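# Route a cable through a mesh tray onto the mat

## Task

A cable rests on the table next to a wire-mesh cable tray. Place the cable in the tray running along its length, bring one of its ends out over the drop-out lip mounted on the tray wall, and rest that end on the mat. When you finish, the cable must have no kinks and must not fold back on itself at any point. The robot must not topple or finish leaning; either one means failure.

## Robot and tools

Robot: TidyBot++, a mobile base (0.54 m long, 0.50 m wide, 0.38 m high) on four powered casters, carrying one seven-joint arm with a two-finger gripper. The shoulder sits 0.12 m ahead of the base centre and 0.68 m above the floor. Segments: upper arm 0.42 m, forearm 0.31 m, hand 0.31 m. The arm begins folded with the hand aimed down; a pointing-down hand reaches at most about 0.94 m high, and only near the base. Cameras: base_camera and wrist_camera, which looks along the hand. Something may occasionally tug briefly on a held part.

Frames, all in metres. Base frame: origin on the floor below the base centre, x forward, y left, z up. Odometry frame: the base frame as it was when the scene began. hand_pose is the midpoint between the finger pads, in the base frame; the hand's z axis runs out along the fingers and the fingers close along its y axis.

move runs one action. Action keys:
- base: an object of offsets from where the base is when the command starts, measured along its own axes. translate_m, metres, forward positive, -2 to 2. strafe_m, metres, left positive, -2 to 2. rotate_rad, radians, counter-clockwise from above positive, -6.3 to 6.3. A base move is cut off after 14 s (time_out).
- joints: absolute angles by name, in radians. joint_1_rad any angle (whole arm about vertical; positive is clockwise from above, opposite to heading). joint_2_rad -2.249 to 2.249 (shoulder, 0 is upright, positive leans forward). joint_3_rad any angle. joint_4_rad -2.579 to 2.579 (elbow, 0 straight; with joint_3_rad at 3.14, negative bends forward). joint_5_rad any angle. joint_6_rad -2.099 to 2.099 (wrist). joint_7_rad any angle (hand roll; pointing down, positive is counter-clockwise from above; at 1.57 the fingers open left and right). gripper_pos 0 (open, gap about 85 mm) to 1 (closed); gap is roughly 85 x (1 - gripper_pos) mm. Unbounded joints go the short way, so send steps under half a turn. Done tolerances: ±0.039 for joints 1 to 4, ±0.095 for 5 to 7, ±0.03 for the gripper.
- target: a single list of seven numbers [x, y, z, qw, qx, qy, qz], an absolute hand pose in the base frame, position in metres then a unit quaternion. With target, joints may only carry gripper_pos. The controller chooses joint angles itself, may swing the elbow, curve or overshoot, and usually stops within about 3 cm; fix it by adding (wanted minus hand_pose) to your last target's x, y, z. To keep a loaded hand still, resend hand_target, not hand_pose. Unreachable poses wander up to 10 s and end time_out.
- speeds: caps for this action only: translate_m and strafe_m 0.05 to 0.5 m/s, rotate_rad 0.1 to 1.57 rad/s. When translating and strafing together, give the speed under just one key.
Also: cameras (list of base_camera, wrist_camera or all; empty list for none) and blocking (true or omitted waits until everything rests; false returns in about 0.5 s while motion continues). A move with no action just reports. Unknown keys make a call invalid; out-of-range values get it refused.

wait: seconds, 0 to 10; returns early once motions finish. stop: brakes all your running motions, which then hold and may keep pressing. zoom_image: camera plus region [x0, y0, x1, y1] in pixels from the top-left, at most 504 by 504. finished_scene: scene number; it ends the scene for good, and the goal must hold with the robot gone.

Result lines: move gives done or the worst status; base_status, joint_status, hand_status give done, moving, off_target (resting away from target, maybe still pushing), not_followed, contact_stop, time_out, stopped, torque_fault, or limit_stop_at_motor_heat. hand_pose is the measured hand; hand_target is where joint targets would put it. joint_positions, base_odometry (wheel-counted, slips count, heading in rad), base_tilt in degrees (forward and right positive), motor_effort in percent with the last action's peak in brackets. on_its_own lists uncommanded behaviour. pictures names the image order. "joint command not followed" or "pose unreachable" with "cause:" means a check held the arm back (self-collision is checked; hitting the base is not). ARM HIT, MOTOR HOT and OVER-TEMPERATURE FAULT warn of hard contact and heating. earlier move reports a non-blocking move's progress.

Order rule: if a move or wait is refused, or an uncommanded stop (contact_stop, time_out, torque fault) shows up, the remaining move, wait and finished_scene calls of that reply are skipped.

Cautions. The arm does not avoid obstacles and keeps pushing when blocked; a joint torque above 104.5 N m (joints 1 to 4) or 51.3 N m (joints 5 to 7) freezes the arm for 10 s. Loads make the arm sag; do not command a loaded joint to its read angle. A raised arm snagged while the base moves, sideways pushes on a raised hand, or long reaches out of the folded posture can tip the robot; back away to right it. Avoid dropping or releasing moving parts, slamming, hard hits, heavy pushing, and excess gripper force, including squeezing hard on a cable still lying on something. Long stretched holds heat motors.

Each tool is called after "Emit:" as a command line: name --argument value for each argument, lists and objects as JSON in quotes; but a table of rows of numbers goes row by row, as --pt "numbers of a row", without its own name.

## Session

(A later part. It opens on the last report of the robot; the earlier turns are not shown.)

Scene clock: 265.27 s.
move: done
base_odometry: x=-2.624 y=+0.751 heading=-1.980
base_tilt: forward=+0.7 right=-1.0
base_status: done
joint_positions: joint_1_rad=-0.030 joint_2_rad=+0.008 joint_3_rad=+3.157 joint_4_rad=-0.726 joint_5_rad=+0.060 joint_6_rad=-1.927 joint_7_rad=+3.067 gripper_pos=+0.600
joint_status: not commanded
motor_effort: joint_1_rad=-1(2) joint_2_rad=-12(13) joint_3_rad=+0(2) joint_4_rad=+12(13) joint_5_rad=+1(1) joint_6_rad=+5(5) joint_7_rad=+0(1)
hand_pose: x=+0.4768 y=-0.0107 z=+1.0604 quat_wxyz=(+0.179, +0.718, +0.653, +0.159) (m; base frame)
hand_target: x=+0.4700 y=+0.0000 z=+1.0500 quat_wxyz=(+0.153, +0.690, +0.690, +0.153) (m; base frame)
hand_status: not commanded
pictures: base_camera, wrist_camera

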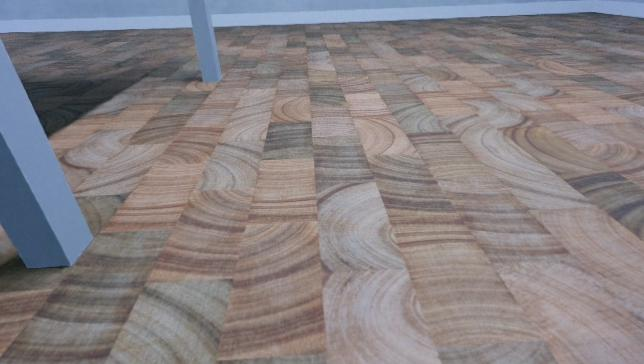

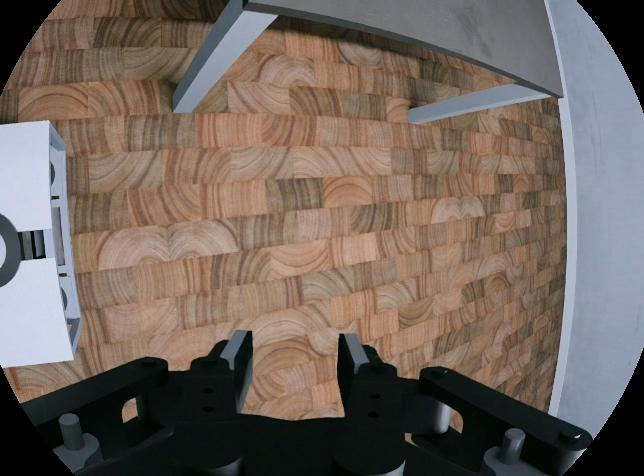

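Emit:
move --base '{"strafe_m": -0.12, "translate_m": 1.0}'

Emit:
move --base '{"translate_m": 1.05}' --cameras '[]'

Emit:
move --base '{"rotate_rad": 3.14}'

Scene clock: 273.87 s.
move: done
base_odometry: x=-3.132 y=-0.119 heading=-1.980
base_tilt: forward=+0.8 right=-1.0
base_status: done
joint_positions: joint_1_rad=-0.030 joint_2_rad=+0.019 joint_3_rad=+3.157 joint_4_rad=-0.727 joint_5_rad=+0.060 joint_6_rad=-1.927 joint_7_rad=+3.067 gripper_pos=+0.600
joint_status: not commanded
motor_effort: joint_1_rad=-1(1) joint_2_rad=-13(17) joint_3_rad=+0(1) joint_4_rad=+12(13) joint_5_rad=+1(1) joint_6_rad=+4(5) joint_7_rad=-1(2)
hand_pose: x=+0.4811 y=-0.0106 z=+1.0557 quat_wxyz=(+0.175, +0.719, +0.655, +0.154) (m; base frame)
hand_target: x=+0.4700 y=+0.0000 z=+1.0500 quat_wxyz=(+0.153, +0.690, +0.690, +0.153) (m; base frame)
hand_status: not commanded
pictures: base_camera, wrist_camera

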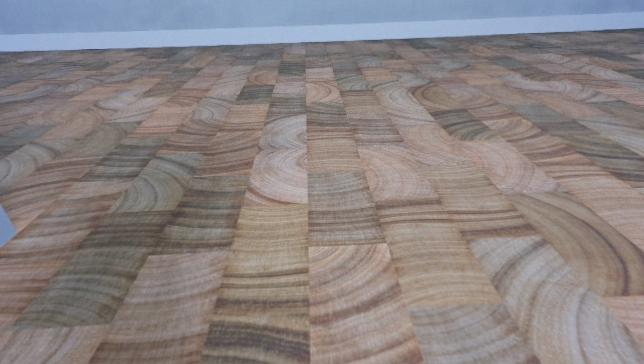

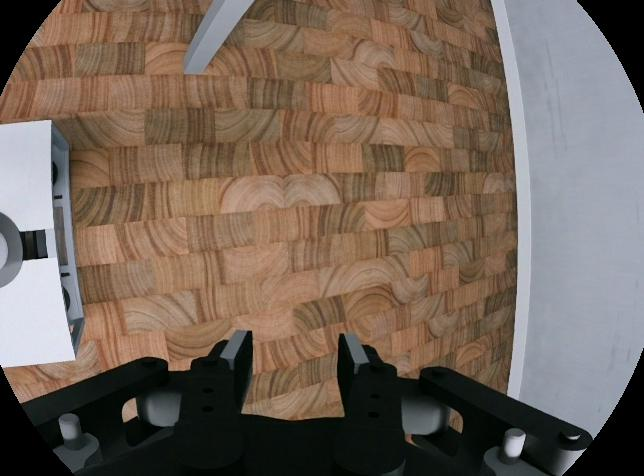

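Scene clock: 277.17 s.
move: done
base_odometry: x=-3.550 y=-1.083 heading=-1.980
base_tilt: forward=+0.7 right=-1.0
base_status: done
joint_positions: joint_1_rad=-0.030 joint_2_rad=+0.019 joint_3_rad=+3.157 joint_4_rad=-0.728 joint_5_rad=+0.060 joint_6_rad=-1.927 joint_7_rad=+3.067 gripper_pos=+0.600
joint_status: not commanded
motor_effort: joint_1_rad=-1(1) joint_2_rad=-13(17) joint_3_rad=+0(1) joint_4_rad=+12(13) joint_5_rad=+0(1) joint_6_rad=+4(5) joint_7_rad=-1(2)
hand_pose: x=+0.4811 y=-0.0106 z=+1.0555 quat_wxyz=(+0.175, +0.719, +0.655, +0.154) (m; base frame)
hand_target: x=+0.4700 y=+0.0000 z=+1.0500 quat_wxyz=(+0.153, +0.690, +0.690, +0.153) (m; base frame)
hand_status: not commanded
pictures: none
No camera images: "cameras" was empty.

Scene clock: 280.50 s.
move: done
base_odometry: x=-3.550 y=-1.083 heading=+1.160
base_tilt: forward=+0.7 right=-1.0
base_status: done
joint_positions: joint_1_rad=-0.029 joint_2_rad=+0.020 joint_3_rad=+3.157 joint_4_rad=-0.728 joint_5_rad=+0.058 joint_6_rad=-1.927 joint_7_rad=+3.067 gripper_pos=+0.600
joint_status: not commanded
motor_effort: joint_1_rad=-1(2) joint_2_rad=-13(17) joint_3_rad=+0(1) joint_4_rad=+12(14) joint_5_rad=+0(2) joint_6_rad=+4(5) joint_7_rad=-1(2)
hand_pose: x=+0.4813 y=-0.0104 z=+1.0553 quat_wxyz=(+0.174, +0.719, +0.655, +0.154) (m; base frame)
hand_target: x=+0.4700 y=+0.0000 z=+1.0500 quat_wxyz=(+0.153, +0.690, +0.690, +0.153) (m; base frame)
hand_status: not commanded
pictures: base_camera, wrist_camera

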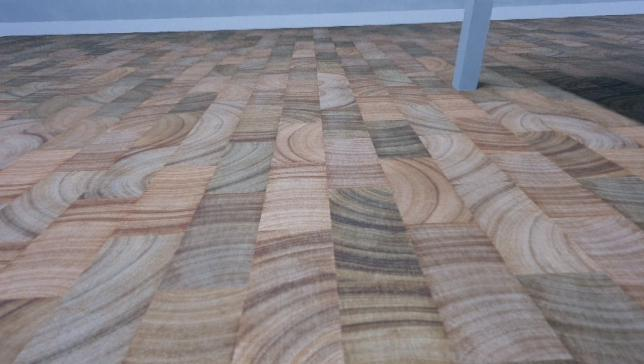

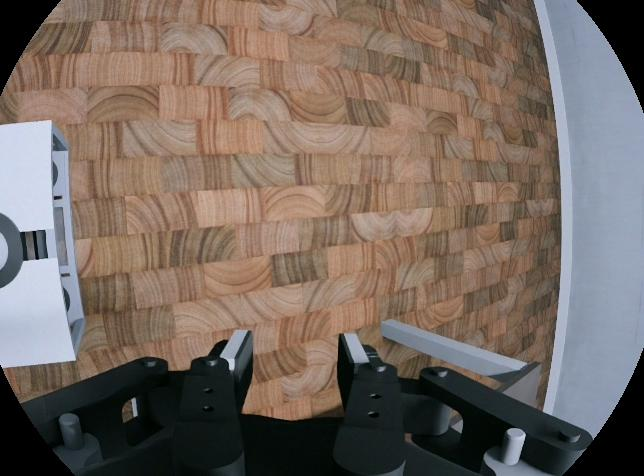

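Emit:
move --base '{"strafe_m": -1.1}'

Scene clock: 287.97 s.
move: done
base_odometry: x=-2.542 y=-1.522 heading=+1.160
base_tilt: forward=+0.8 right=-1.0
base_status: done
joint_positions: joint_1_rad=-0.029 joint_2_rad=+0.020 joint_3_rad=+3.158 joint_4_rad=-0.728 joint_5_rad=+0.058 joint_6_rad=-1.927 joint_7_rad=+3.067 gripper_pos=+0.600
joint_status: not commanded
motor_effort: joint_1_rad=-1(2) joint_2_rad=-13(14) joint_3_rad=+0(2) joint_4_rad=+13(13) joint_5_rad=+0(1) joint_6_rad=+4(5) joint_7_rad=-1(1)
hand_pose: x=+0.4813 y=-0.0108 z=+1.0553 quat_wxyz=(+0.174, +0.720, +0.654, +0.154) (m; base frame)
hand_target: x=+0.4700 y=+0.0000 z=+1.0500 quat_wxyz=(+0.153, +0.690, +0.690, +0.153) (m; base frame)
hand_status: not commanded
pictures: base_camera, wrist_camera

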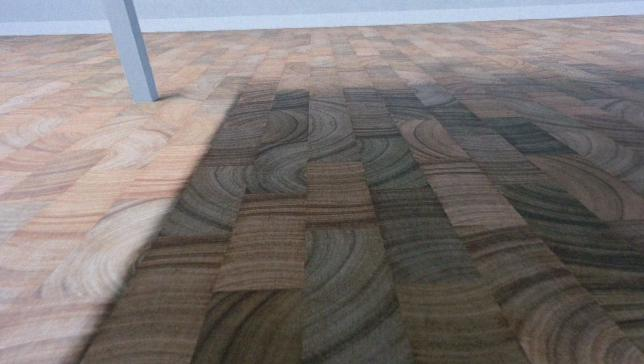

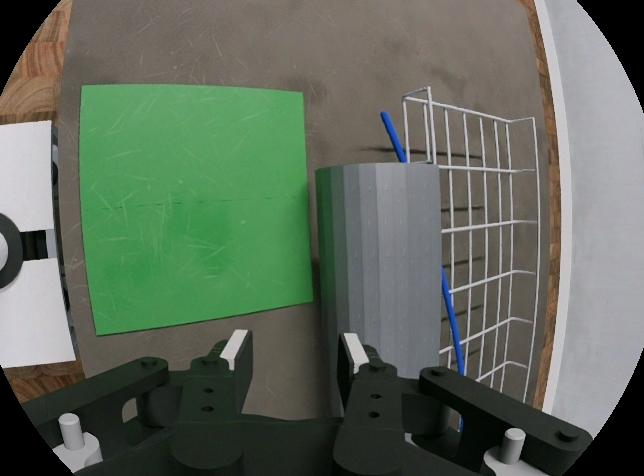

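Emit:
zoom_image --camera "wrist_camera" --region '[280, 70, 560, 390]'

Scaled by 1.575.

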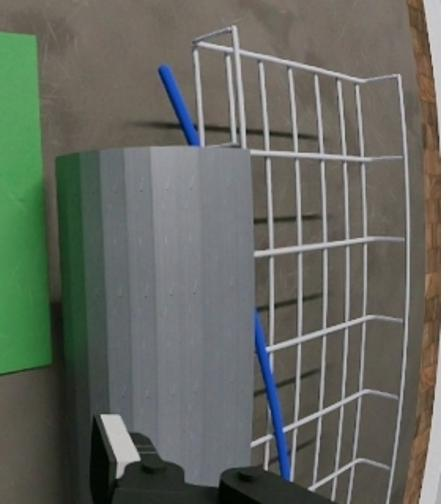

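Emit:
move --target '[0.5, 0.15, 1.0, 0.316, 0.632, -0.632, 0.316]' --cameras '["wrist_camera"]'

Scene clock: 316.17 s.
move: time_out
base_odometry: x=-2.542 y=-1.522 heading=+1.160
base_tilt: forward=+0.7 right=-1.1
base_status: not commanded
joint_positions: joint_1_rad=+2.350 joint_2_rad=-0.828 joint_3_rad=+2.283 joint_4_rad=-0.110 joint_5_rad=-0.825 joint_6_rad=-1.996 joint_7_rad=+0.477 gripper_pos=+0.600
joint_status: not commanded
motor_effort: joint_1_rad=-1(7) joint_2_rad=+39(46) joint_3_rad=+5(8) joint_4_rad=-4(13) joint_5_rad=+6(8) joint_6_rad=+5(8) joint_7_rad=+0(2)
hand_pose: x=+0.6436 y=+0.1145 z=+1.0556 quat_wxyz=(+0.214, +0.665, -0.519, +0.493) (m; base frame)
hand_target: x=+0.6408 y=+0.1120 z=+1.0609 quat_wxyz=(+0.210, +0.663, -0.521, +0.495) (m; base frame)
hand_status: time_out (0.158 m and 27.1 deg from the pose sent, 0.171 m and 163.3 deg at the start; a joint's target at an end of its range on 300 of 300 steps)
pictures: wrist_camera

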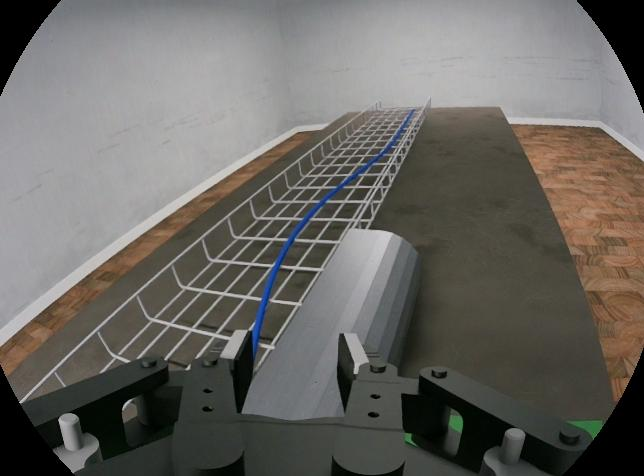

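Emit:
move --base '{"strafe_m": 0.35}' --cameras '["wrist_camera"]'

Emit:
zoom_image --camera "wrist_camera" --region '[180, 200, 420, 380]'

Scene clock: 320.53 s.
move: done
base_odometry: x=-2.863 y=-1.382 heading=+1.161
base_tilt: forward=+0.7 right=-1.1
base_status: done
joint_positions: joint_1_rad=+2.346 joint_2_rad=-0.833 joint_3_rad=+2.283 joint_4_rad=-0.109 joint_5_rad=-0.825 joint_6_rad=-1.996 joint_7_rad=+0.477 gripper_pos=+0.600
joint_status: not commanded
motor_effort: joint_1_rad=-1(4) joint_2_rad=+39(42) joint_3_rad=+5(6) joint_4_rad=-4(6) joint_5_rad=+6(7) joint_6_rad=+5(6) joint_7_rad=-1(1)
hand_pose: x=+0.6446 y=+0.1181 z=+1.0533 quat_wxyz=(+0.215, +0.667, -0.516, +0.493) (m; base frame)
hand_target: x=+0.6408 y=+0.1120 z=+1.0609 quat_wxyz=(+0.210, +0.663, -0.521, +0.495) (m; base frame)
hand_status: not commanded
pictures: wrist_camera

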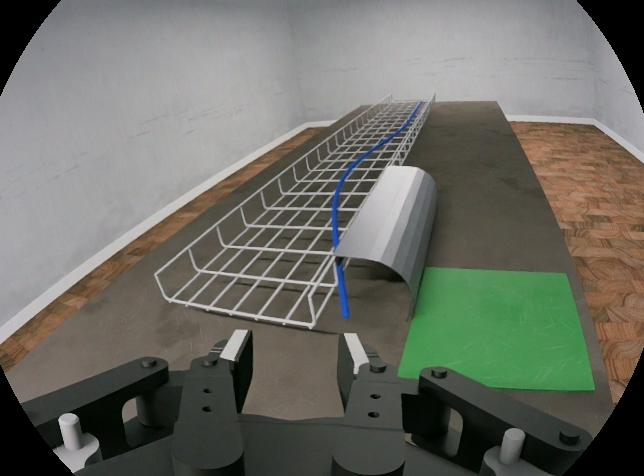

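Scaled by 2.100.

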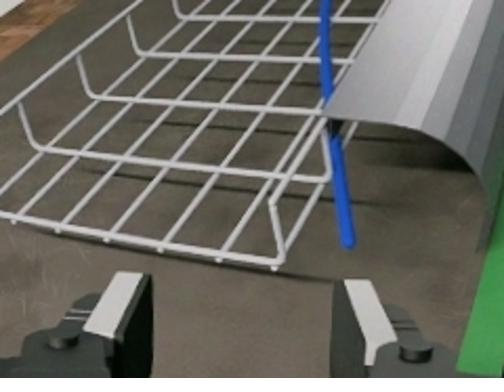

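Emit:
move --joints '{"joint_1_rad": 0.0, "joint_2_rad": -0.3, "joint_3_rad": 3.14, "joint_4_rad": -1.2, "joint_5_rad": 0.0, "joint_6_rad": -1.6, "joint_7_rad": 3.1}' --cameras '[]'

Emit:
move --base '{"strafe_m": -0.5}' --target '[0.48, 0.0, 1.05, 0.153, 0.690, 0.690, 0.153]' --cameras '["wrist_camera"]'

Scene clock: 345.93 s.
move: done
base_odometry: x=-2.863 y=-1.382 heading=+1.161
base_tilt: forward=+0.6 right=-1.1
base_status: not commanded
joint_positions: joint_1_rad=+0.023 joint_2_rad=-0.312 joint_3_rad=+3.123 joint_4_rad=-1.182 joint_5_rad=-0.071 joint_6_rad=-1.676 joint_7_rad=+3.018 gripper_pos=+0.600
joint_status: all done
motor_effort: joint_1_rad=-1(4) joint_2_rad=-3(41) joint_3_rad=+1(7) joint_4_rad=+14(15) joint_5_rad=+0(8) joint_6_rad=+5(8) joint_7_rad=-1(2)
hand_pose: x=+0.4040 y=+0.0239 z=+1.0276 quat_wxyz=(+0.172, +0.708, +0.642, +0.239) (m; base frame)
hand_target: x=+0.4272 y=+0.0020 z=+1.0298 quat_wxyz=(+0.218, +0.684, +0.658, +0.228) (m; base frame)
hand_status: not commanded
pictures: none
No camera images: "cameras" was empty.

Scene clock: 348.37 s.
move: off_target
base_odometry: x=-2.404 y=-1.582 heading=+1.161
base_tilt: forward=+0.6 right=-1.0
base_status: done
joint_positions: joint_1_rad=+0.021 joint_2_rad=+0.031 joint_3_rad=+3.133 joint_4_rad=-0.724 joint_5_rad=-0.064 joint_6_rad=-1.880 joint_7_rad=+3.066 gripper_pos=+0.600
joint_status: not commanded
motor_effort: joint_1_rad=-1(2) joint_2_rad=-14(15) joint_3_rad=+0(3) joint_4_rad=+12(15) joint_5_rad=+0(2) joint_6_rad=+4(6) joint_7_rad=-1(1)
hand_pose: x=+0.4982 y=+0.0152 z=+1.0597 quat_wxyz=(+0.152, +0.702, +0.666, +0.201) (m; base frame)
hand_target: x=+0.4800 y=+0.0000 z=+1.0500 quat_wxyz=(+0.153, +0.690, +0.690, +0.153) (m; base frame)
hand_status: off_target (0.026 m and 6.4 deg from the pose sent, 0.083 m and 11.7 deg at the start)
pictures: wrist_camera

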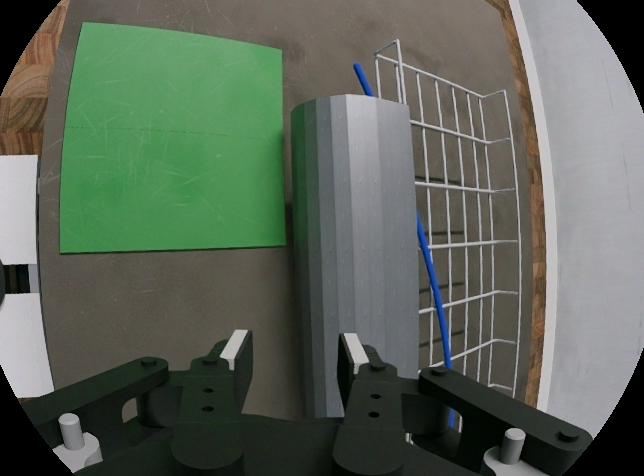

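Emit:
move --target '[0.68, -0.08, 0.97, 0.123, 0.65, 0.74, 0.123]' --cameras '[]'

Emit:
move --target '[0.86, -0.10, 0.92, 0.231, 0.613, 0.731, 0.194]' --joints '{"gripper_pos": 0.5}' --cameras '["wrist_camera"]'

Scene clock: 362.70 s.
move: time_out
base_odometry: x=-2.404 y=-1.581 heading=+1.161
base_tilt: forward=+0.6 right=-1.0
base_status: not commanded
joint_positions: joint_1_rad=+0.192 joint_2_rad=+0.716 joint_3_rad=+3.221 joint_4_rad=+0.082 joint_5_rad=-0.235 joint_6_rad=-2.006 joint_7_rad=+3.352 gripper_pos=+0.600
joint_status: not commanded
motor_effort: joint_1_rad=-1(4) joint_2_rad=-36(45) joint_3_rad=-1(2) joint_4_rad=+11(14) joint_5_rad=-1(2) joint_6_rad=+4(13) joint_7_rad=+0(2)
hand_pose: x=+0.7265 y=-0.0708 z=+0.9805 quat_wxyz=(+0.174, +0.640, +0.726, +0.185) (m; base frame)
hand_target: x=+0.7184 y=-0.0656 z=+0.9843 quat_wxyz=(+0.170, +0.630, +0.735, +0.184) (m; base frame)
hand_status: time_out (0.049 m and 9.4 deg from the pose sent, 0.224 m and 14.2 deg at the start; a joint's target at an end of its range on 225 of 300 steps)
pictures: none
No camera images: "cameras" was empty.

not run: a stop that you did not command came earlier in this reply.

Emit:
move --target '[0.84, -0.10, 0.90, 0.231, 0.613, 0.731, 0.194]' --joints '{"gripper_pos": 0.5}' --cameras '["wrist_camera"]'

Scene clock: 366.27 s.
move: off_target
base_odometry: x=-2.404 y=-1.581 heading=+1.161
base_tilt: forward=+0.8 right=-1.0
base_status: not commanded
joint_positions: joint_1_rad=+0.192 joint_2_rad=+1.010 joint_3_rad=+3.300 joint_4_rad=+0.301 joint_5_rad=-0.242 joint_6_rad=-1.914 joint_7_rad=+3.352 gripper_pos=+0.500
joint_status: all done
motor_effort: joint_1_rad=-1(1) joint_2_rad=-44(48) joint_3_rad=-2(2) joint_4_rad=+12(13) joint_5_rad=+0(1) joint_6_rad=+5(5) joint_7_rad=-1(1)
hand_pose: x=+0.8273 y=-0.0999 z=+0.8708 quat_wxyz=(+0.198, +0.645, +0.721, +0.160) (m; base frame)
hand_target: x=+0.8400 y=-0.1000 z=+0.9000 quat_wxyz=(+0.231, +0.613, +0.731, +0.194) (m; base frame)
hand_status: off_target (0.032 m and 6.6 deg from the pose sent, 0.142 m and 7.3 deg at the start)
pictures: wrist_camera

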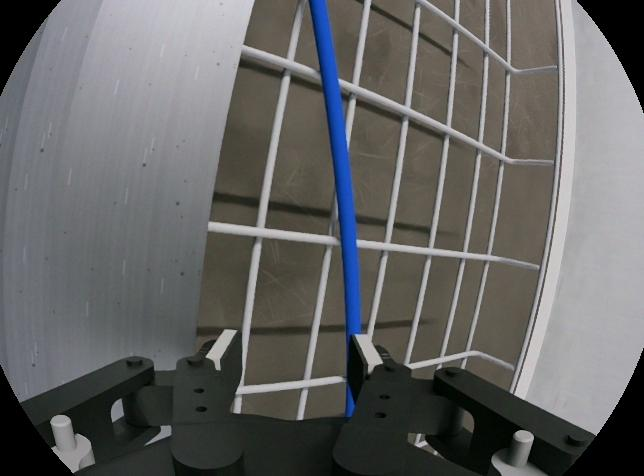

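Emit:
move --target '[0.875, -0.10, 0.84, 0.231, 0.613, 0.731, 0.194]' --cameras '["wrist_camera"]'

Scene clock: 369.13 s.
move: off_target
base_odometry: x=-2.404 y=-1.581 heading=+1.161
base_tilt: forward=+0.8 right=-1.0
base_status: not commanded
joint_positions: joint_1_rad=+0.213 joint_2_rad=+1.106 joint_3_rad=+3.392 joint_4_rad=+0.450 joint_5_rad=-0.339 joint_6_rad=-1.890 joint_7_rad=+3.352 gripper_pos=+0.500
joint_status: not commanded
motor_effort: joint_1_rad=-1(1) joint_2_rad=-40(45) joint_3_rad=-2(2) joint_4_rad=+9(13) joint_5_rad=+0(1) joint_6_rad=+4(5) joint_7_rad=+0(2)
hand_pose: x=+0.8535 y=-0.1001 z=+0.8521 quat_wxyz=(+0.230, +0.623, +0.729, +0.167) (m; base frame)
hand_target: x=+0.8750 y=-0.1000 z=+0.8400 quat_wxyz=(+0.231, +0.613, +0.731, +0.194) (m; base frame)
hand_status: off_target (0.025 m and 3.3 deg from the pose sent, 0.057 m and 6.6 deg at the start)
pictures: wrist_camera

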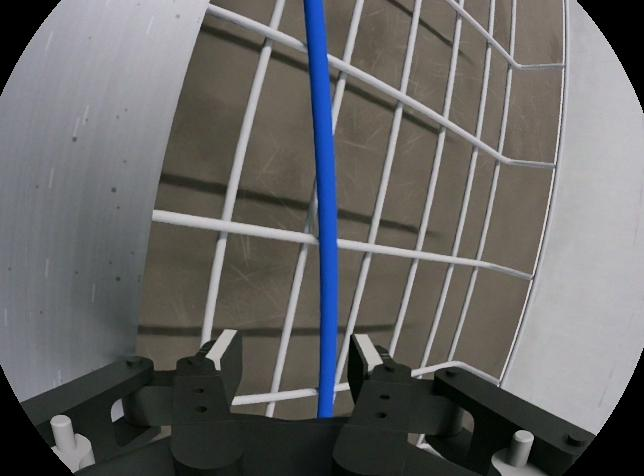

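Emit:
move --joints '{"joint_1_rad": 0.133, "joint_2_rad": 0.76, "joint_3_rad": 3.14, "joint_4_rad": -0.45, "joint_5_rad": 0.0, "joint_6_rad": -1.33, "joint_7_rad": 3.45}' --cameras '["wrist_camera"]'

Scene clock: 377.83 s.
move: off_target
base_odometry: x=-2.404 y=-1.581 heading=+1.161
base_tilt: forward=+0.7 right=-1.0
base_status: not commanded
joint_positions: joint_1_rad=+0.156 joint_2_rad=+0.773 joint_3_rad=+3.157 joint_4_rad=-0.410 joint_5_rad=-0.074 joint_6_rad=-1.381 joint_7_rad=+3.370 gripper_pos=+0.500
joint_status: joint_4_rad off_target (ended at -0.410, target -0.450); the others done
motor_effort: joint_1_rad=-1(2) joint_2_rad=-40(46) joint_3_rad=+0(3) joint_4_rad=+13(15) joint_5_rad=-1(2) joint_6_rad=+2(5) joint_7_rad=+0(2)
hand_pose: x=+0.8672 y=-0.1006 z=+0.8416 quat_wxyz=(+0.219, +0.653, +0.701, +0.184) (m; base frame)
hand_target: x=+0.8727 y=-0.0988 z=+0.8411 quat_wxyz=(+0.250, +0.613, +0.732, +0.159) (m; base frame)
hand_status: not commanded
pictures: wrist_camera

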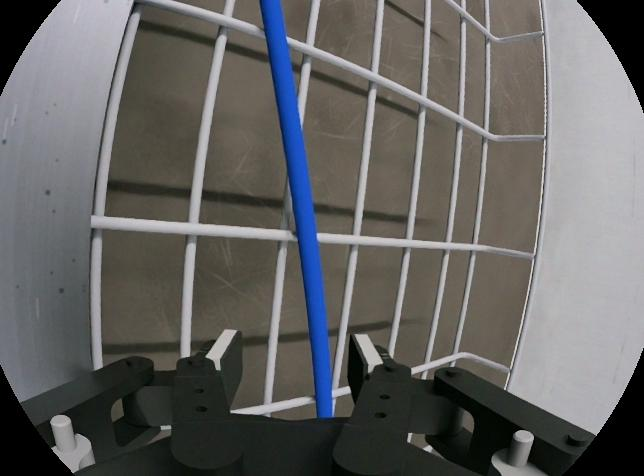

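Emit:
move --target '[0.89, -0.10, 0.805, 0.231, 0.613, 0.731, 0.194]' --cameras '["wrist_camera"]'

Scene clock: 382.53 s.
move: off_target
base_odometry: x=-2.404 y=-1.581 heading=+1.161
base_tilt: forward=+0.7 right=-1.1
base_status: not commanded
joint_positions: joint_1_rad=+0.203 joint_2_rad=+0.772 joint_3_rad=+2.939 joint_4_rad=-0.487 joint_5_rad=+0.014 joint_6_rad=-1.276 joint_7_rad=+3.370 gripper_pos=+0.500
joint_status: not commanded
motor_effort: joint_1_rad=-1(2) joint_2_rad=-38(40) joint_3_rad=-2(2) joint_4_rad=+13(14) joint_5_rad=+0(2) joint_6_rad=+2(3) joint_7_rad=-1(1)
hand_pose: x=+0.8833 y=-0.0676 z=+0.8317 quat_wxyz=(+0.206, +0.629, +0.714, +0.230) (m; base frame)
hand_target: x=+0.8900 y=-0.1000 z=+0.8050 quat_wxyz=(+0.231, +0.613, +0.731, +0.194) (m; base frame)
hand_status: off_target (0.043 m and 5.6 deg from the pose sent, 0.043 m and 5.9 deg at the start)
pictures: wrist_camera

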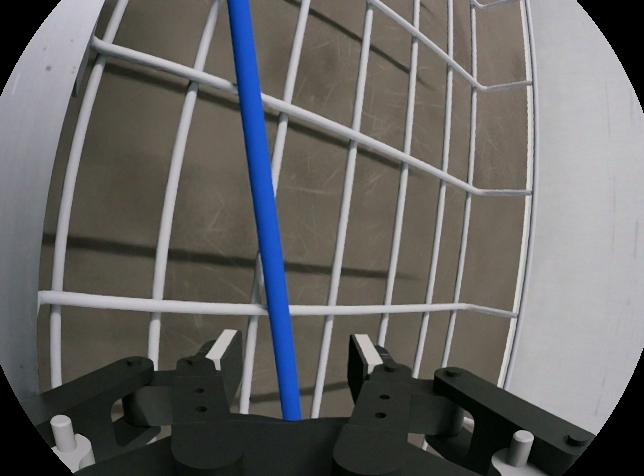

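Emit:
move --target '[0.89, -0.12, 0.785, 0.231, 0.613, 0.731, 0.194]' --cameras '["wrist_camera"]'

Scene clock: 385.07 s.
move: off_target
base_odometry: x=-2.404 y=-1.581 heading=+1.161
base_tilt: forward=+0.7 right=-1.0
base_status: not commanded
joint_positions: joint_1_rad=+0.241 joint_2_rad=+0.763 joint_3_rad=+2.892 joint_4_rad=-0.544 joint_5_rad=+0.016 joint_6_rad=-1.196 joint_7_rad=+3.377 gripper_pos=+0.500
joint_status: not commanded
motor_effort: joint_1_rad=+2(2) joint_2_rad=-34(38) joint_3_rad=-1(2) joint_4_rad=+11(13) joint_5_rad=+1(2) joint_6_rad=+0(2) joint_7_rad=+0(1)
hand_pose: x=+0.8915 y=-0.0738 z=+0.8296 quat_wxyz=(+0.214, +0.627, +0.707, +0.250) (m; base frame)
hand_target: x=+0.8900 y=-0.1200 z=+0.7850 quat_wxyz=(+0.231, +0.613, +0.731, +0.194) (m; base frame)
hand_status: off_target (0.064 m and 7.4 deg from the pose sent, 0.070 m and 5.6 deg at the start)
pictures: wrist_camera

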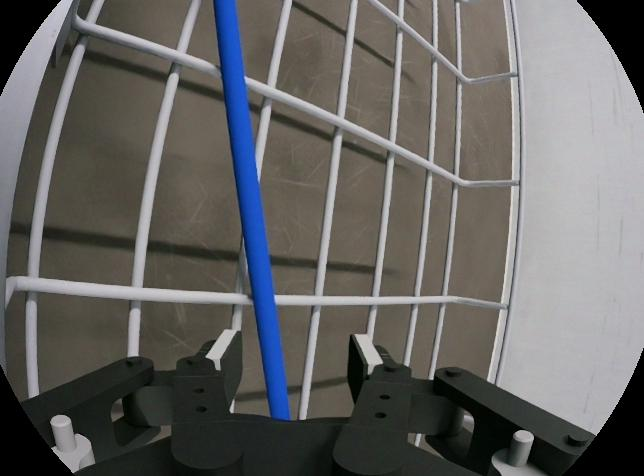

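Emit:
move --target '[0.84, -0.08, 0.91, 0.231, 0.613, 0.731, 0.194]' --cameras '[]'

Emit:
move --joints '{"joint_1_rad": 0.1, "joint_2_rad": 0.2, "joint_3_rad": 3.14, "joint_4_rad": -0.724, "joint_5_rad": 0, "joint_6_rad": -1.6, "joint_7_rad": 3.1}' --cameras '[]'

Emit:
move --base '{"strafe_m": -0.42}' --cameras '["wrist_camera"]'

Scene clock: 393.57 s.
move: off_target
base_odometry: x=-2.404 y=-1.581 heading=+1.161
base_tilt: forward=+0.7 right=-1.0
base_status: not commanded
joint_positions: joint_1_rad=+0.179 joint_2_rad=+0.770 joint_3_rad=+3.030 joint_4_rad=-0.230 joint_5_rad=+0.016 joint_6_rad=-1.477 joint_7_rad=+3.377 gripper_pos=+0.500
joint_status: not commanded
motor_effort: joint_1_rad=-1(2) joint_2_rad=-42(49) joint_3_rad=-1(3) joint_4_rad=+16(19) joint_5_rad=-1(2) joint_6_rad=+5(6) joint_7_rad=-1(2)
hand_pose: x=+0.8610 y=-0.0950 z=+0.9112 quat_wxyz=(+0.250, +0.632, +0.702, +0.214) (m; base frame)
hand_target: x=+0.8400 y=-0.0800 z=+0.9100 quat_wxyz=(+0.231, +0.613, +0.731, +0.194) (m; base frame)
hand_status: off_target (0.026 m and 5.0 deg from the pose sent, 0.096 m and 7.4 deg at the start)
pictures: none
No camera images: "cameras" was empty.

Scene clock: 395.40 s.
move: done
base_odometry: x=-2.404 y=-1.581 heading=+1.161
base_tilt: forward=+0.8 right=-1.0
base_status: not commanded
joint_positions: joint_1_rad=+0.124 joint_2_rad=+0.209 joint_3_rad=+3.123 joint_4_rad=-0.704 joint_5_rad=+0.016 joint_6_rad=-1.528 joint_7_rad=+3.182 gripper_pos=+0.500
joint_status: all done
motor_effort: joint_1_rad=-1(2) joint_2_rad=-24(45) joint_3_rad=+0(2) joint_4_rad=+15(17) joint_5_rad=+0(2) joint_6_rad=+6(7) joint_7_rad=-1(2)
hand_pose: x=+0.6522 y=-0.0614 z=+1.0476 quat_wxyz=(+0.263, +0.688, +0.640, +0.220) (m; base frame)
hand_target: x=+0.6313 y=-0.0494 z=+1.0298 quat_wxyz=(+0.221, +0.719, +0.625, +0.209) (m; base frame)
hand_status: not commanded
pictures: none
No camera images: "cameras" was empty.

Scene clock: 397.53 s.
move: done
base_odometry: x=-2.019 y=-1.749 heading=+1.161
base_tilt: forward=+0.8 right=-0.9
base_status: done
joint_positions: joint_1_rad=+0.113 joint_2_rad=+0.209 joint_3_rad=+3.132 joint_4_rad=-0.704 joint_5_rad=+0.016 joint_6_rad=-1.528 joint_7_rad=+3.180 gripper_pos=+0.500
joint_status: not commanded
motor_effort: joint_1_rad=-1(3) joint_2_rad=-23(24) joint_3_rad=+0(2) joint_4_rad=+15(16) joint_5_rad=-1(1) joint_6_rad=+6(6) joint_7_rad=-1(2)
hand_pose: x=+0.6524 y=-0.0598 z=+1.0473 quat_wxyz=(+0.263, +0.687, +0.640, +0.220) (m; base frame)
hand_target: x=+0.6313 y=-0.0494 z=+1.0298 quat_wxyz=(+0.221, +0.719, +0.625, +0.209) (m; base frame)
hand_status: not commanded
pictures: wrist_camera

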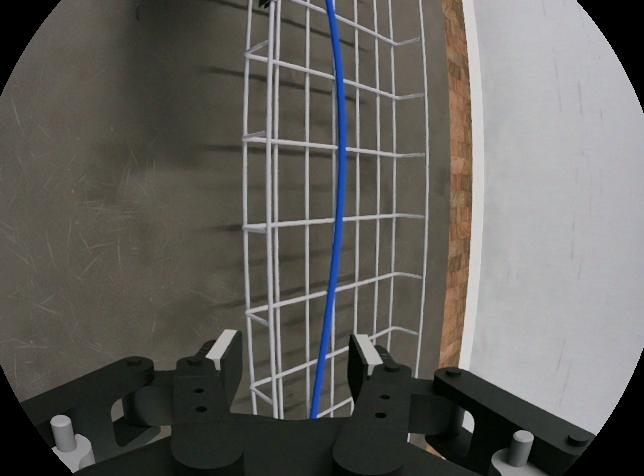

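Emit:
move --target '[0.84,0.0,0.90,0.213,0.674,0.674,0.213]' --joints '{"gripper_pos":0.5}'

Scene clock: 416.20 s.
move: off_target
base_odometry: x=-2.019 y=-1.749 heading=+1.161
base_tilt: forward=+0.7 right=-0.9
base_status: not commanded
joint_positions: joint_1_rad=+0.049 joint_2_rad=+0.699 joint_3_rad=+3.050 joint_4_rad=-0.421 joint_5_rad=+0.021 joint_6_rad=-1.508 joint_7_rad=+3.180 gripper_pos=+0.500
joint_status: all done
motor_effort: joint_1_rad=-1(1) joint_2_rad=-40(45) joint_3_rad=-1(1) joint_4_rad=+16(18) joint_5_rad=+0(1) joint_6_rad=+5(6) joint_7_rad=-1(1)
hand_pose: x=+0.8244 y=-0.0012 z=+0.8717 quat_wxyz=(+0.169, +0.670, +0.697, +0.192) (m; base frame)
hand_target: x=+0.8400 y=+0.0000 z=+0.9000 quat_wxyz=(+0.213, +0.674, +0.674, +0.213) (m; base frame)
hand_status: off_target (0.032 m and 6.2 deg from the pose sent, 0.246 m and 7.2 deg at the start)
pictures: base_camera, wrist_camera

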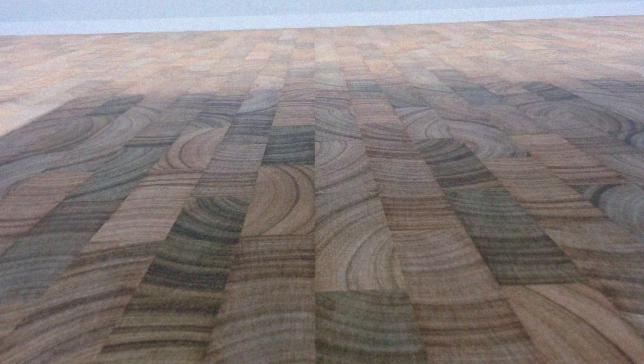

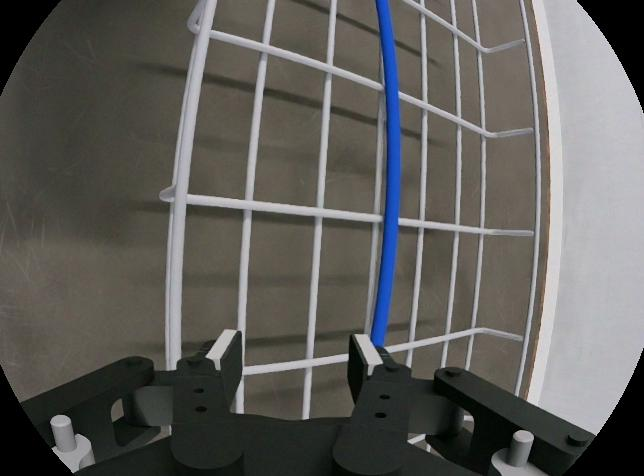

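Emit:
move --target '[0.895,0.015,0.895,0.213,0.674,0.674,0.213]' --cameras '["wrist_camera"]'

Emit:
move --target '[0.895,0.015,0.86,0.213,0.674,0.674,0.213]' --cameras '["wrist_camera"]'

Scene clock: 423.40 s.
move: off_target
base_odometry: x=-2.019 y=-1.749 heading=+1.161
base_tilt: forward=+0.8 right=-0.9
base_status: not commanded
joint_positions: joint_1_rad=+0.099 joint_2_rad=+0.866 joint_3_rad=+2.939 joint_4_rad=-0.104 joint_5_rad=+0.101 joint_6_rad=-1.536 joint_7_rad=+3.082 gripper_pos=+0.500
joint_status: not commanded
motor_effort: joint_1_rad=-1(5) joint_2_rad=-44(47) joint_3_rad=-1(2) joint_4_rad=+15(17) joint_5_rad=-1(2) joint_6_rad=+5(6) joint_7_rad=-1(2)
hand_pose: x=+0.8806 y=-0.0366 z=+0.8853 quat_wxyz=(+0.194, +0.706, +0.634, +0.249) (m; base frame)
hand_target: x=+0.8725 y=-0.0472 z=+0.8936 quat_wxyz=(+0.200, +0.723, +0.616, +0.241) (m; base frame)
hand_status: off_target (0.054 m and 7.6 deg from the pose sent, 0.076 m and 6.2 deg at the start)
pictures: wrist_camera

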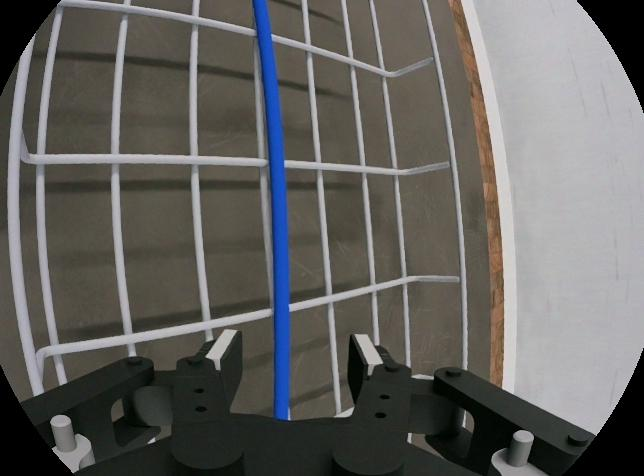

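Scene clock: 427.17 s.
move: off_target
base_odometry: x=-2.019 y=-1.749 heading=+1.161
base_tilt: forward=+0.7 right=-1.0
base_status: not commanded
joint_positions: joint_1_rad=-0.019 joint_2_rad=+0.956 joint_3_rad=+3.153 joint_4_rad=+0.014 joint_5_rad=-0.028 joint_6_rad=-1.583 joint_7_rad=+3.091 gripper_pos=+0.500
joint_status: not commanded
motor_effort: joint_1_rad=-1(4) joint_2_rad=-46(49) joint_3_rad=-1(2) joint_4_rad=+15(17) joint_5_rad=+0(2) joint_6_rad=+5(7) joint_7_rad=-1(2)
hand_pose: x=+0.8967 y=+0.0210 z=+0.8553 quat_wxyz=(+0.201, +0.683, +0.665, +0.227) (m; base frame)
hand_target: x=+0.8929 y=+0.0180 z=+0.8588 quat_wxyz=(+0.214, +0.671, +0.678, +0.212) (m; base frame)
hand_status: off_target (0.008 m and 2.6 deg from the pose sent, 0.059 m and 7.6 deg at the start)
pictures: wrist_camera

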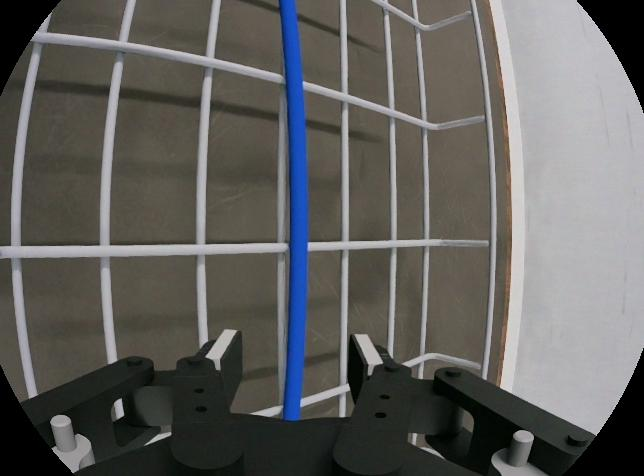

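Emit:
move --target '[0.89,0.01,0.815,0.213,0.674,0.674,0.213]' --cameras '["wrist_camera"]'

Emit:
move --joints '{"gripper_pos":1.0}' --cameras '["wrist_camera"]'

Scene clock: 432.33 s.
move: off_target
base_odometry: x=-2.019 y=-1.749 heading=+1.161
base_tilt: forward=+0.7 right=-1.0
base_status: not commanded
joint_positions: joint_1_rad=+0.058 joint_2_rad=+1.193 joint_3_rad=+3.493 joint_4_rad=+0.534 joint_5_rad=-0.345 joint_6_rad=-1.756 joint_7_rad=+3.081 gripper_pos=+0.500
joint_status: not commanded
motor_effort: joint_1_rad=-1(1) joint_2_rad=-43(49) joint_3_rad=-4(4) joint_4_rad=+12(15) joint_5_rad=+1(2) joint_6_rad=+6(6) joint_7_rad=-1(2)
hand_pose: x=+0.9093 y=+0.0119 z=+0.8334 quat_wxyz=(+0.260, +0.643, +0.686, +0.221) (m; base frame)
hand_target: x=+0.8900 y=+0.0100 z=+0.8150 quat_wxyz=(+0.213, +0.674, +0.674, +0.213) (m; base frame)
hand_status: off_target (0.027 m and 6.6 deg from the pose sent, 0.042 m and 2.6 deg at the start)
pictures: wrist_camera

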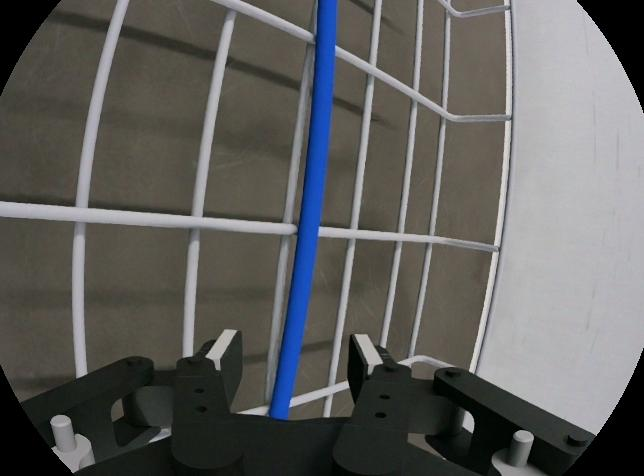

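Scene clock: 433.17 s.
move: done
base_odometry: x=-2.019 y=-1.749 heading=+1.161
base_tilt: forward=+0.8 right=-0.9
base_status: not commanded
joint_positions: joint_1_rad=+0.058 joint_2_rad=+1.193 joint_3_rad=+3.493 joint_4_rad=+0.534 joint_5_rad=-0.347 joint_6_rad=-1.757 joint_7_rad=+3.081 gripper_pos=+0.999
joint_status: all done
motor_effort: joint_1_rad=+0(1) joint_2_rad=-43(45) joint_3_rad=-4(4) joint_4_rad=+11(12) joint_5_rad=+1(2) joint_6_rad=+6(6) joint_7_rad=+0(1)
hand_pose: x=+0.9089 y=+0.0123 z=+0.8335 quat_wxyz=(+0.259, +0.643, +0.686, +0.221) (m; base frame)
hand_target: x=+0.8900 y=+0.0100 z=+0.8150 quat_wxyz=(+0.213, +0.674, +0.674, +0.213) (m; base frame)
hand_status: not commanded
pictures: wrist_camera

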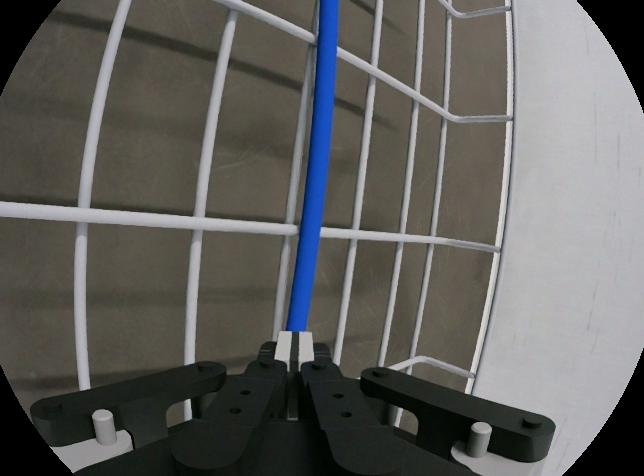

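Emit:
move --joints '{"joint_1_rad":0.0,"joint_2_rad":0.76,"joint_3_rad":3.14,"joint_4_rad":-0.45,"joint_5_rad":0,"joint_6_rad":-1.33,"joint_7_rad":3.1,"gripper_pos":0.5}' --cameras '["wrist_camera"]'

Scene clock: 445.50 s.
move: done
base_odometry: x=-2.019 y=-1.749 heading=+1.161
base_tilt: forward=+0.7 right=-1.1
base_status: not commanded
joint_positions: joint_1_rad=+0.023 joint_2_rad=+0.783 joint_3_rad=+3.157 joint_4_rad=-0.420 joint_5_rad=-0.073 joint_6_rad=-1.397 joint_7_rad=+3.081 gripper_pos=+0.500
joint_status: all done
motor_effort: joint_1_rad=-1(3) joint_2_rad=-42(49) joint_3_rad=+0(4) joint_4_rad=+15(16) joint_5_rad=+0(2) joint_6_rad=+4(6) joint_7_rad=+0(2)
hand_pose: x=+0.8700 y=-0.0001 z=+0.8265 quat_wxyz=(+0.164, +0.709, +0.652, +0.213) (m; base frame)
hand_target: x=+0.8791 y=+0.0021 z=+0.8411 quat_wxyz=(+0.205, +0.689, +0.661, +0.214) (m; base frame)
hand_status: not commanded
pictures: wrist_camera

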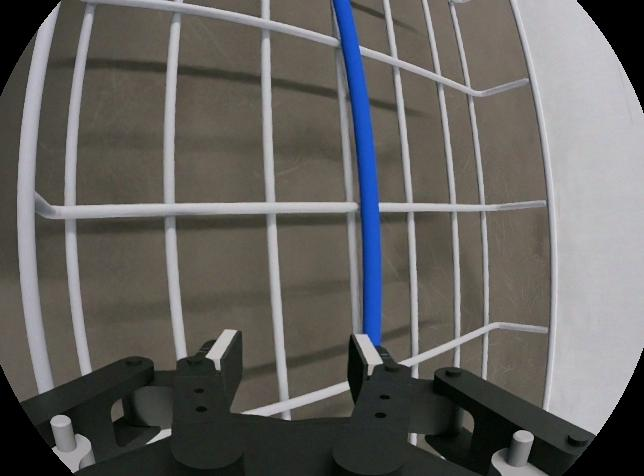

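Emit:
move --joints '{"joint_1_rad":-0.02,"joint_2_rad":0.748,"joint_3_rad":3.14,"joint_4_rad":-0.525,"joint_5_rad":0.04,"joint_6_rad":-1.13,"joint_7_rad":3.1,"gripper_pos":0.5}' --cameras '["wrist_camera"]'

Scene clock: 452.73 s.
move: done
base_odometry: x=-2.019 y=-1.749 heading=+1.161
base_tilt: forward=+0.8 right=-1.0
base_status: not commanded
joint_positions: joint_1_rad=+0.001 joint_2_rad=+0.778 joint_3_rad=+3.156 joint_4_rad=-0.508 joint_5_rad=-0.030 joint_6_rad=-1.205 joint_7_rad=+3.081 gripper_pos=+0.500
joint_status: all done
motor_effort: joint_1_rad=-1(2) joint_2_rad=-45(47) joint_3_rad=+0(1) joint_4_rad=+18(19) joint_5_rad=+0(2) joint_6_rad=+5(6) joint_7_rad=-1(2)
hand_pose: x=+0.9045 y=+0.0028 z=+0.8218 quat_wxyz=(+0.213, +0.693, +0.647, +0.238) (m; base frame)
hand_target: x=+0.9152 y=+0.0068 z=+0.8525 quat_wxyz=(+0.261, +0.665, +0.653, +0.250) (m; base frame)
hand_status: not commanded
pictures: wrist_camera

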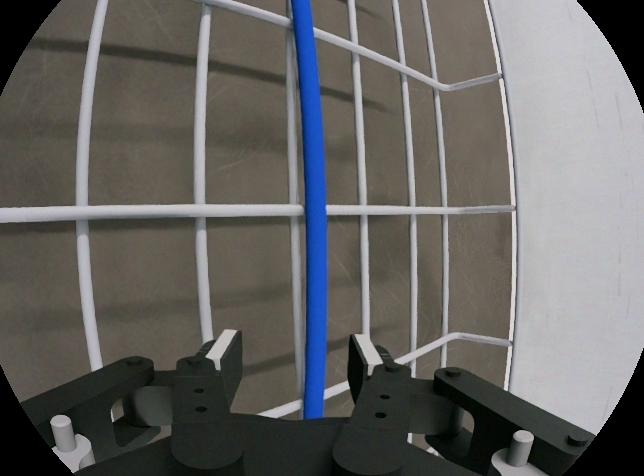

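Emit:
move --joints '{"joint_1_rad":-0.035,"joint_2_rad":0.71,"joint_3_rad":3.14,"joint_4_rad":-0.71,"joint_5_rad":0.04,"joint_6_rad":-0.98,"joint_7_rad":3.1}' --cameras '["wrist_camera"]'

Emit:
move --joints '{"gripper_pos":1.0}' --cameras '["wrist_camera"]'

Scene clock: 457.53 s.
move: done
base_odometry: x=-2.019 y=-1.749 heading=+1.161
base_tilt: forward=+0.6 right=-1.0
base_status: not commanded
joint_positions: joint_1_rad=-0.007 joint_2_rad=+0.717 joint_3_rad=+3.156 joint_4_rad=-0.679 joint_5_rad=-0.026 joint_6_rad=-1.059 joint_7_rad=+3.081 gripper_pos=+0.500
joint_status: all done
motor_effort: joint_1_rad=-1(2) joint_2_rad=-39(45) joint_3_rad=-1(2) joint_4_rad=+17(18) joint_5_rad=+0(1) joint_6_rad=+6(6) joint_7_rad=-1(2)
hand_pose: x=+0.9026 y=+0.0070 z=+0.8128 quat_wxyz=(+0.225, +0.687, +0.644, +0.251) (m; base frame)
hand_target: x=+0.9141 y=+0.0197 z=+0.8188 quat_wxyz=(+0.260, +0.658, +0.660, +0.253) (m; base frame)
hand_status: not commanded
pictures: wrist_camera

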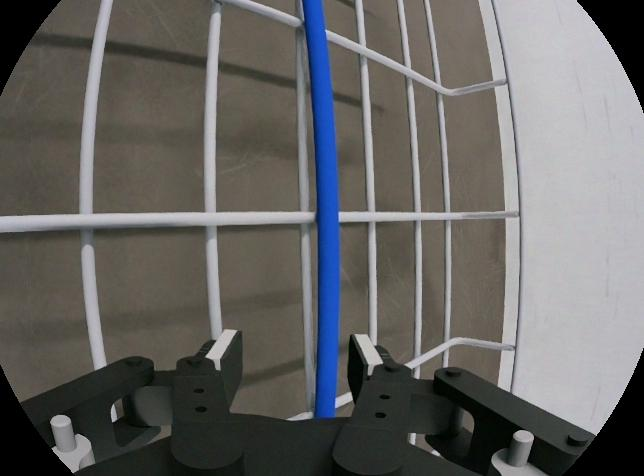

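Scene clock: 458.37 s.
move: done
base_odometry: x=-2.019 y=-1.749 heading=+1.161
base_tilt: forward=+0.7 right=-1.0
base_status: not commanded
joint_positions: joint_1_rad=-0.013 joint_2_rad=+0.723 joint_3_rad=+3.156 joint_4_rad=-0.692 joint_5_rad=-0.026 joint_6_rad=-1.054 joint_7_rad=+3.081 gripper_pos=+0.999
joint_status: all done
motor_effort: joint_1_rad=+0(1) joint_2_rad=-44(45) joint_3_rad=+0(1) joint_4_rad=+18(19) joint_5_rad=-1(1) joint_6_rad=+6(7) joint_7_rad=-1(1)
hand_pose: x=+0.9021 y=+0.0115 z=+0.8030 quat_wxyz=(+0.220, +0.687, +0.647, +0.247) (m; base frame)
hand_target: x=+0.9141 y=+0.0197 z=+0.8188 quat_wxyz=(+0.260, +0.658, +0.660, +0.253) (m; base frame)
hand_status: not commanded
pictures: wrist_camera

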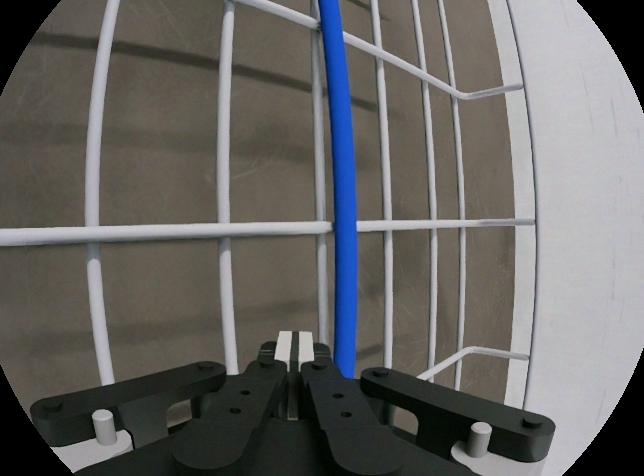

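Emit:
move --joints '{"joint_1_rad":-0.035,"joint_2_rad":0.75,"joint_3_rad":3.14,"joint_4_rad":-0.52,"joint_5_rad":0.04,"joint_6_rad":-1.07,"joint_7_rad":3.1,"gripper_pos":0.5}' --cameras '["wrist_camera"]'

Emit:
move --joints '{"joint_1_rad":-0.035,"joint_2_rad":0.77,"joint_3_rad":3.14,"joint_4_rad":-0.66,"joint_5_rad":0.04,"joint_6_rad":-0.95,"joint_7_rad":3.1}' --cameras '["wrist_camera"]'

Scene clock: 463.60 s.
move: done
base_odometry: x=-2.019 y=-1.749 heading=+1.161
base_tilt: forward=+0.8 right=-1.1
base_status: not commanded
joint_positions: joint_1_rad=-0.013 joint_2_rad=+0.751 joint_3_rad=+3.156 joint_4_rad=-0.521 joint_5_rad=-0.026 joint_6_rad=-1.054 joint_7_rad=+3.081 gripper_pos=+0.500
joint_status: all done
motor_effort: joint_1_rad=+0(2) joint_2_rad=-45(46) joint_3_rad=+0(2) joint_4_rad=+18(19) joint_5_rad=+0(1) joint_6_rad=+7(7) joint_7_rad=-1(2)
hand_pose: x=+0.9334 y=+0.0125 z=+0.8680 quat_wxyz=(+0.265, +0.667, +0.631, +0.295) (m; base frame)
hand_target: x=+0.9295 y=+0.0195 z=+0.8665 quat_wxyz=(+0.279, +0.651, +0.650, +0.273) (m; base frame)
hand_status: not commanded
pictures: wrist_camera

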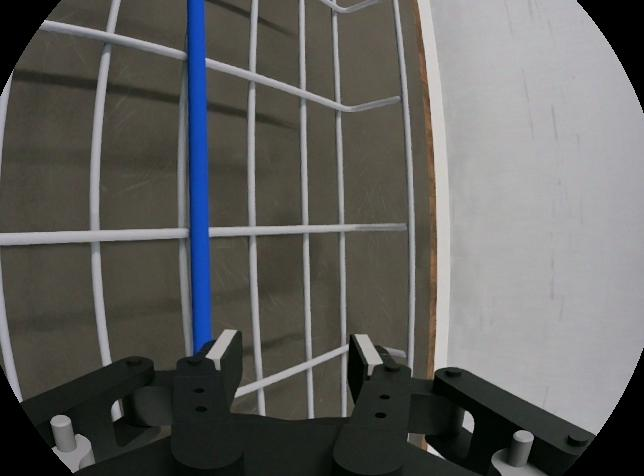

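Scene clock: 464.67 s.
move: done
base_odometry: x=-2.019 y=-1.749 heading=+1.161
base_tilt: forward=+0.7 right=-1.1
base_status: not commanded
joint_positions: joint_1_rad=-0.013 joint_2_rad=+0.777 joint_3_rad=+3.156 joint_4_rad=-0.640 joint_5_rad=-0.026 joint_6_rad=-1.011 joint_7_rad=+3.081 gripper_pos=+0.500
joint_status: all done
motor_effort: joint_1_rad=-1(2) joint_2_rad=-43(48) joint_3_rad=+0(1) joint_4_rad=+17(19) joint_5_rad=-1(1) joint_6_rad=+5(7) joint_7_rad=-1(2)
hand_pose: x=+0.9285 y=+0.0118 z=+0.7941 quat_wxyz=(+0.233, +0.682, +0.643, +0.260) (m; base frame)
hand_target: x=+0.9377 y=+0.0207 z=+0.8029 quat_wxyz=(+0.266, +0.655, +0.658, +0.260) (m; base frame)
hand_status: not commanded
pictures: wrist_camera

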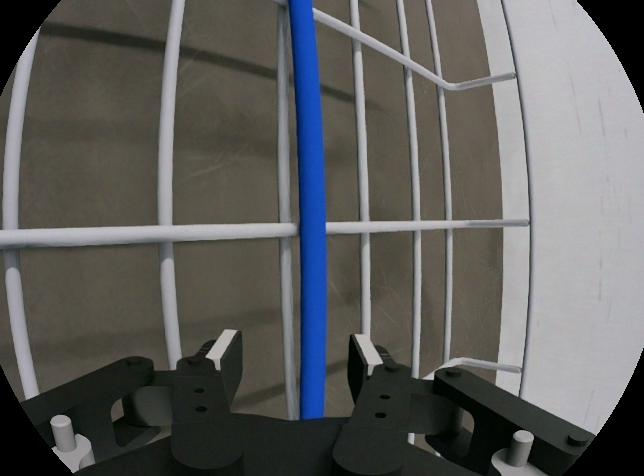

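Emit:
move --joints '{"gripper_pos":1.0}' --cameras '["wrist_camera"]'

Scene clock: 466.90 s.
move: off_target
base_odometry: x=-2.019 y=-1.749 heading=+1.161
base_tilt: forward=+0.8 right=-1.0
base_status: not commanded
joint_positions: joint_1_rad=-0.014 joint_2_rad=+0.774 joint_3_rad=+3.156 joint_4_rad=-0.648 joint_5_rad=-0.025 joint_6_rad=-1.005 joint_7_rad=+3.081 gripper_pos=+0.931
joint_status: gripper_pos off_target (ended at +0.931, target +1.000)
motor_effort: joint_1_rad=+0(1) joint_2_rad=-43(49) joint_3_rad=+0(1) joint_4_rad=+19(28) joint_5_rad=+0(1) joint_6_rad=+8(19) joint_7_rad=-1(2)
hand_pose: x=+0.9280 y=+0.0120 z=+0.7939 quat_wxyz=(+0.233, +0.682, +0.643, +0.260) (m; base frame)
hand_target: x=+0.9377 y=+0.0207 z=+0.8029 quat_wxyz=(+0.266, +0.655, +0.658, +0.260) (m; base frame)
hand_status: not commanded
pictures: wrist_camera

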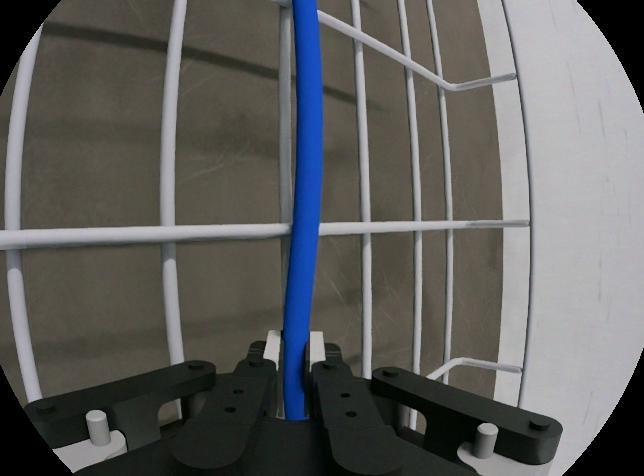

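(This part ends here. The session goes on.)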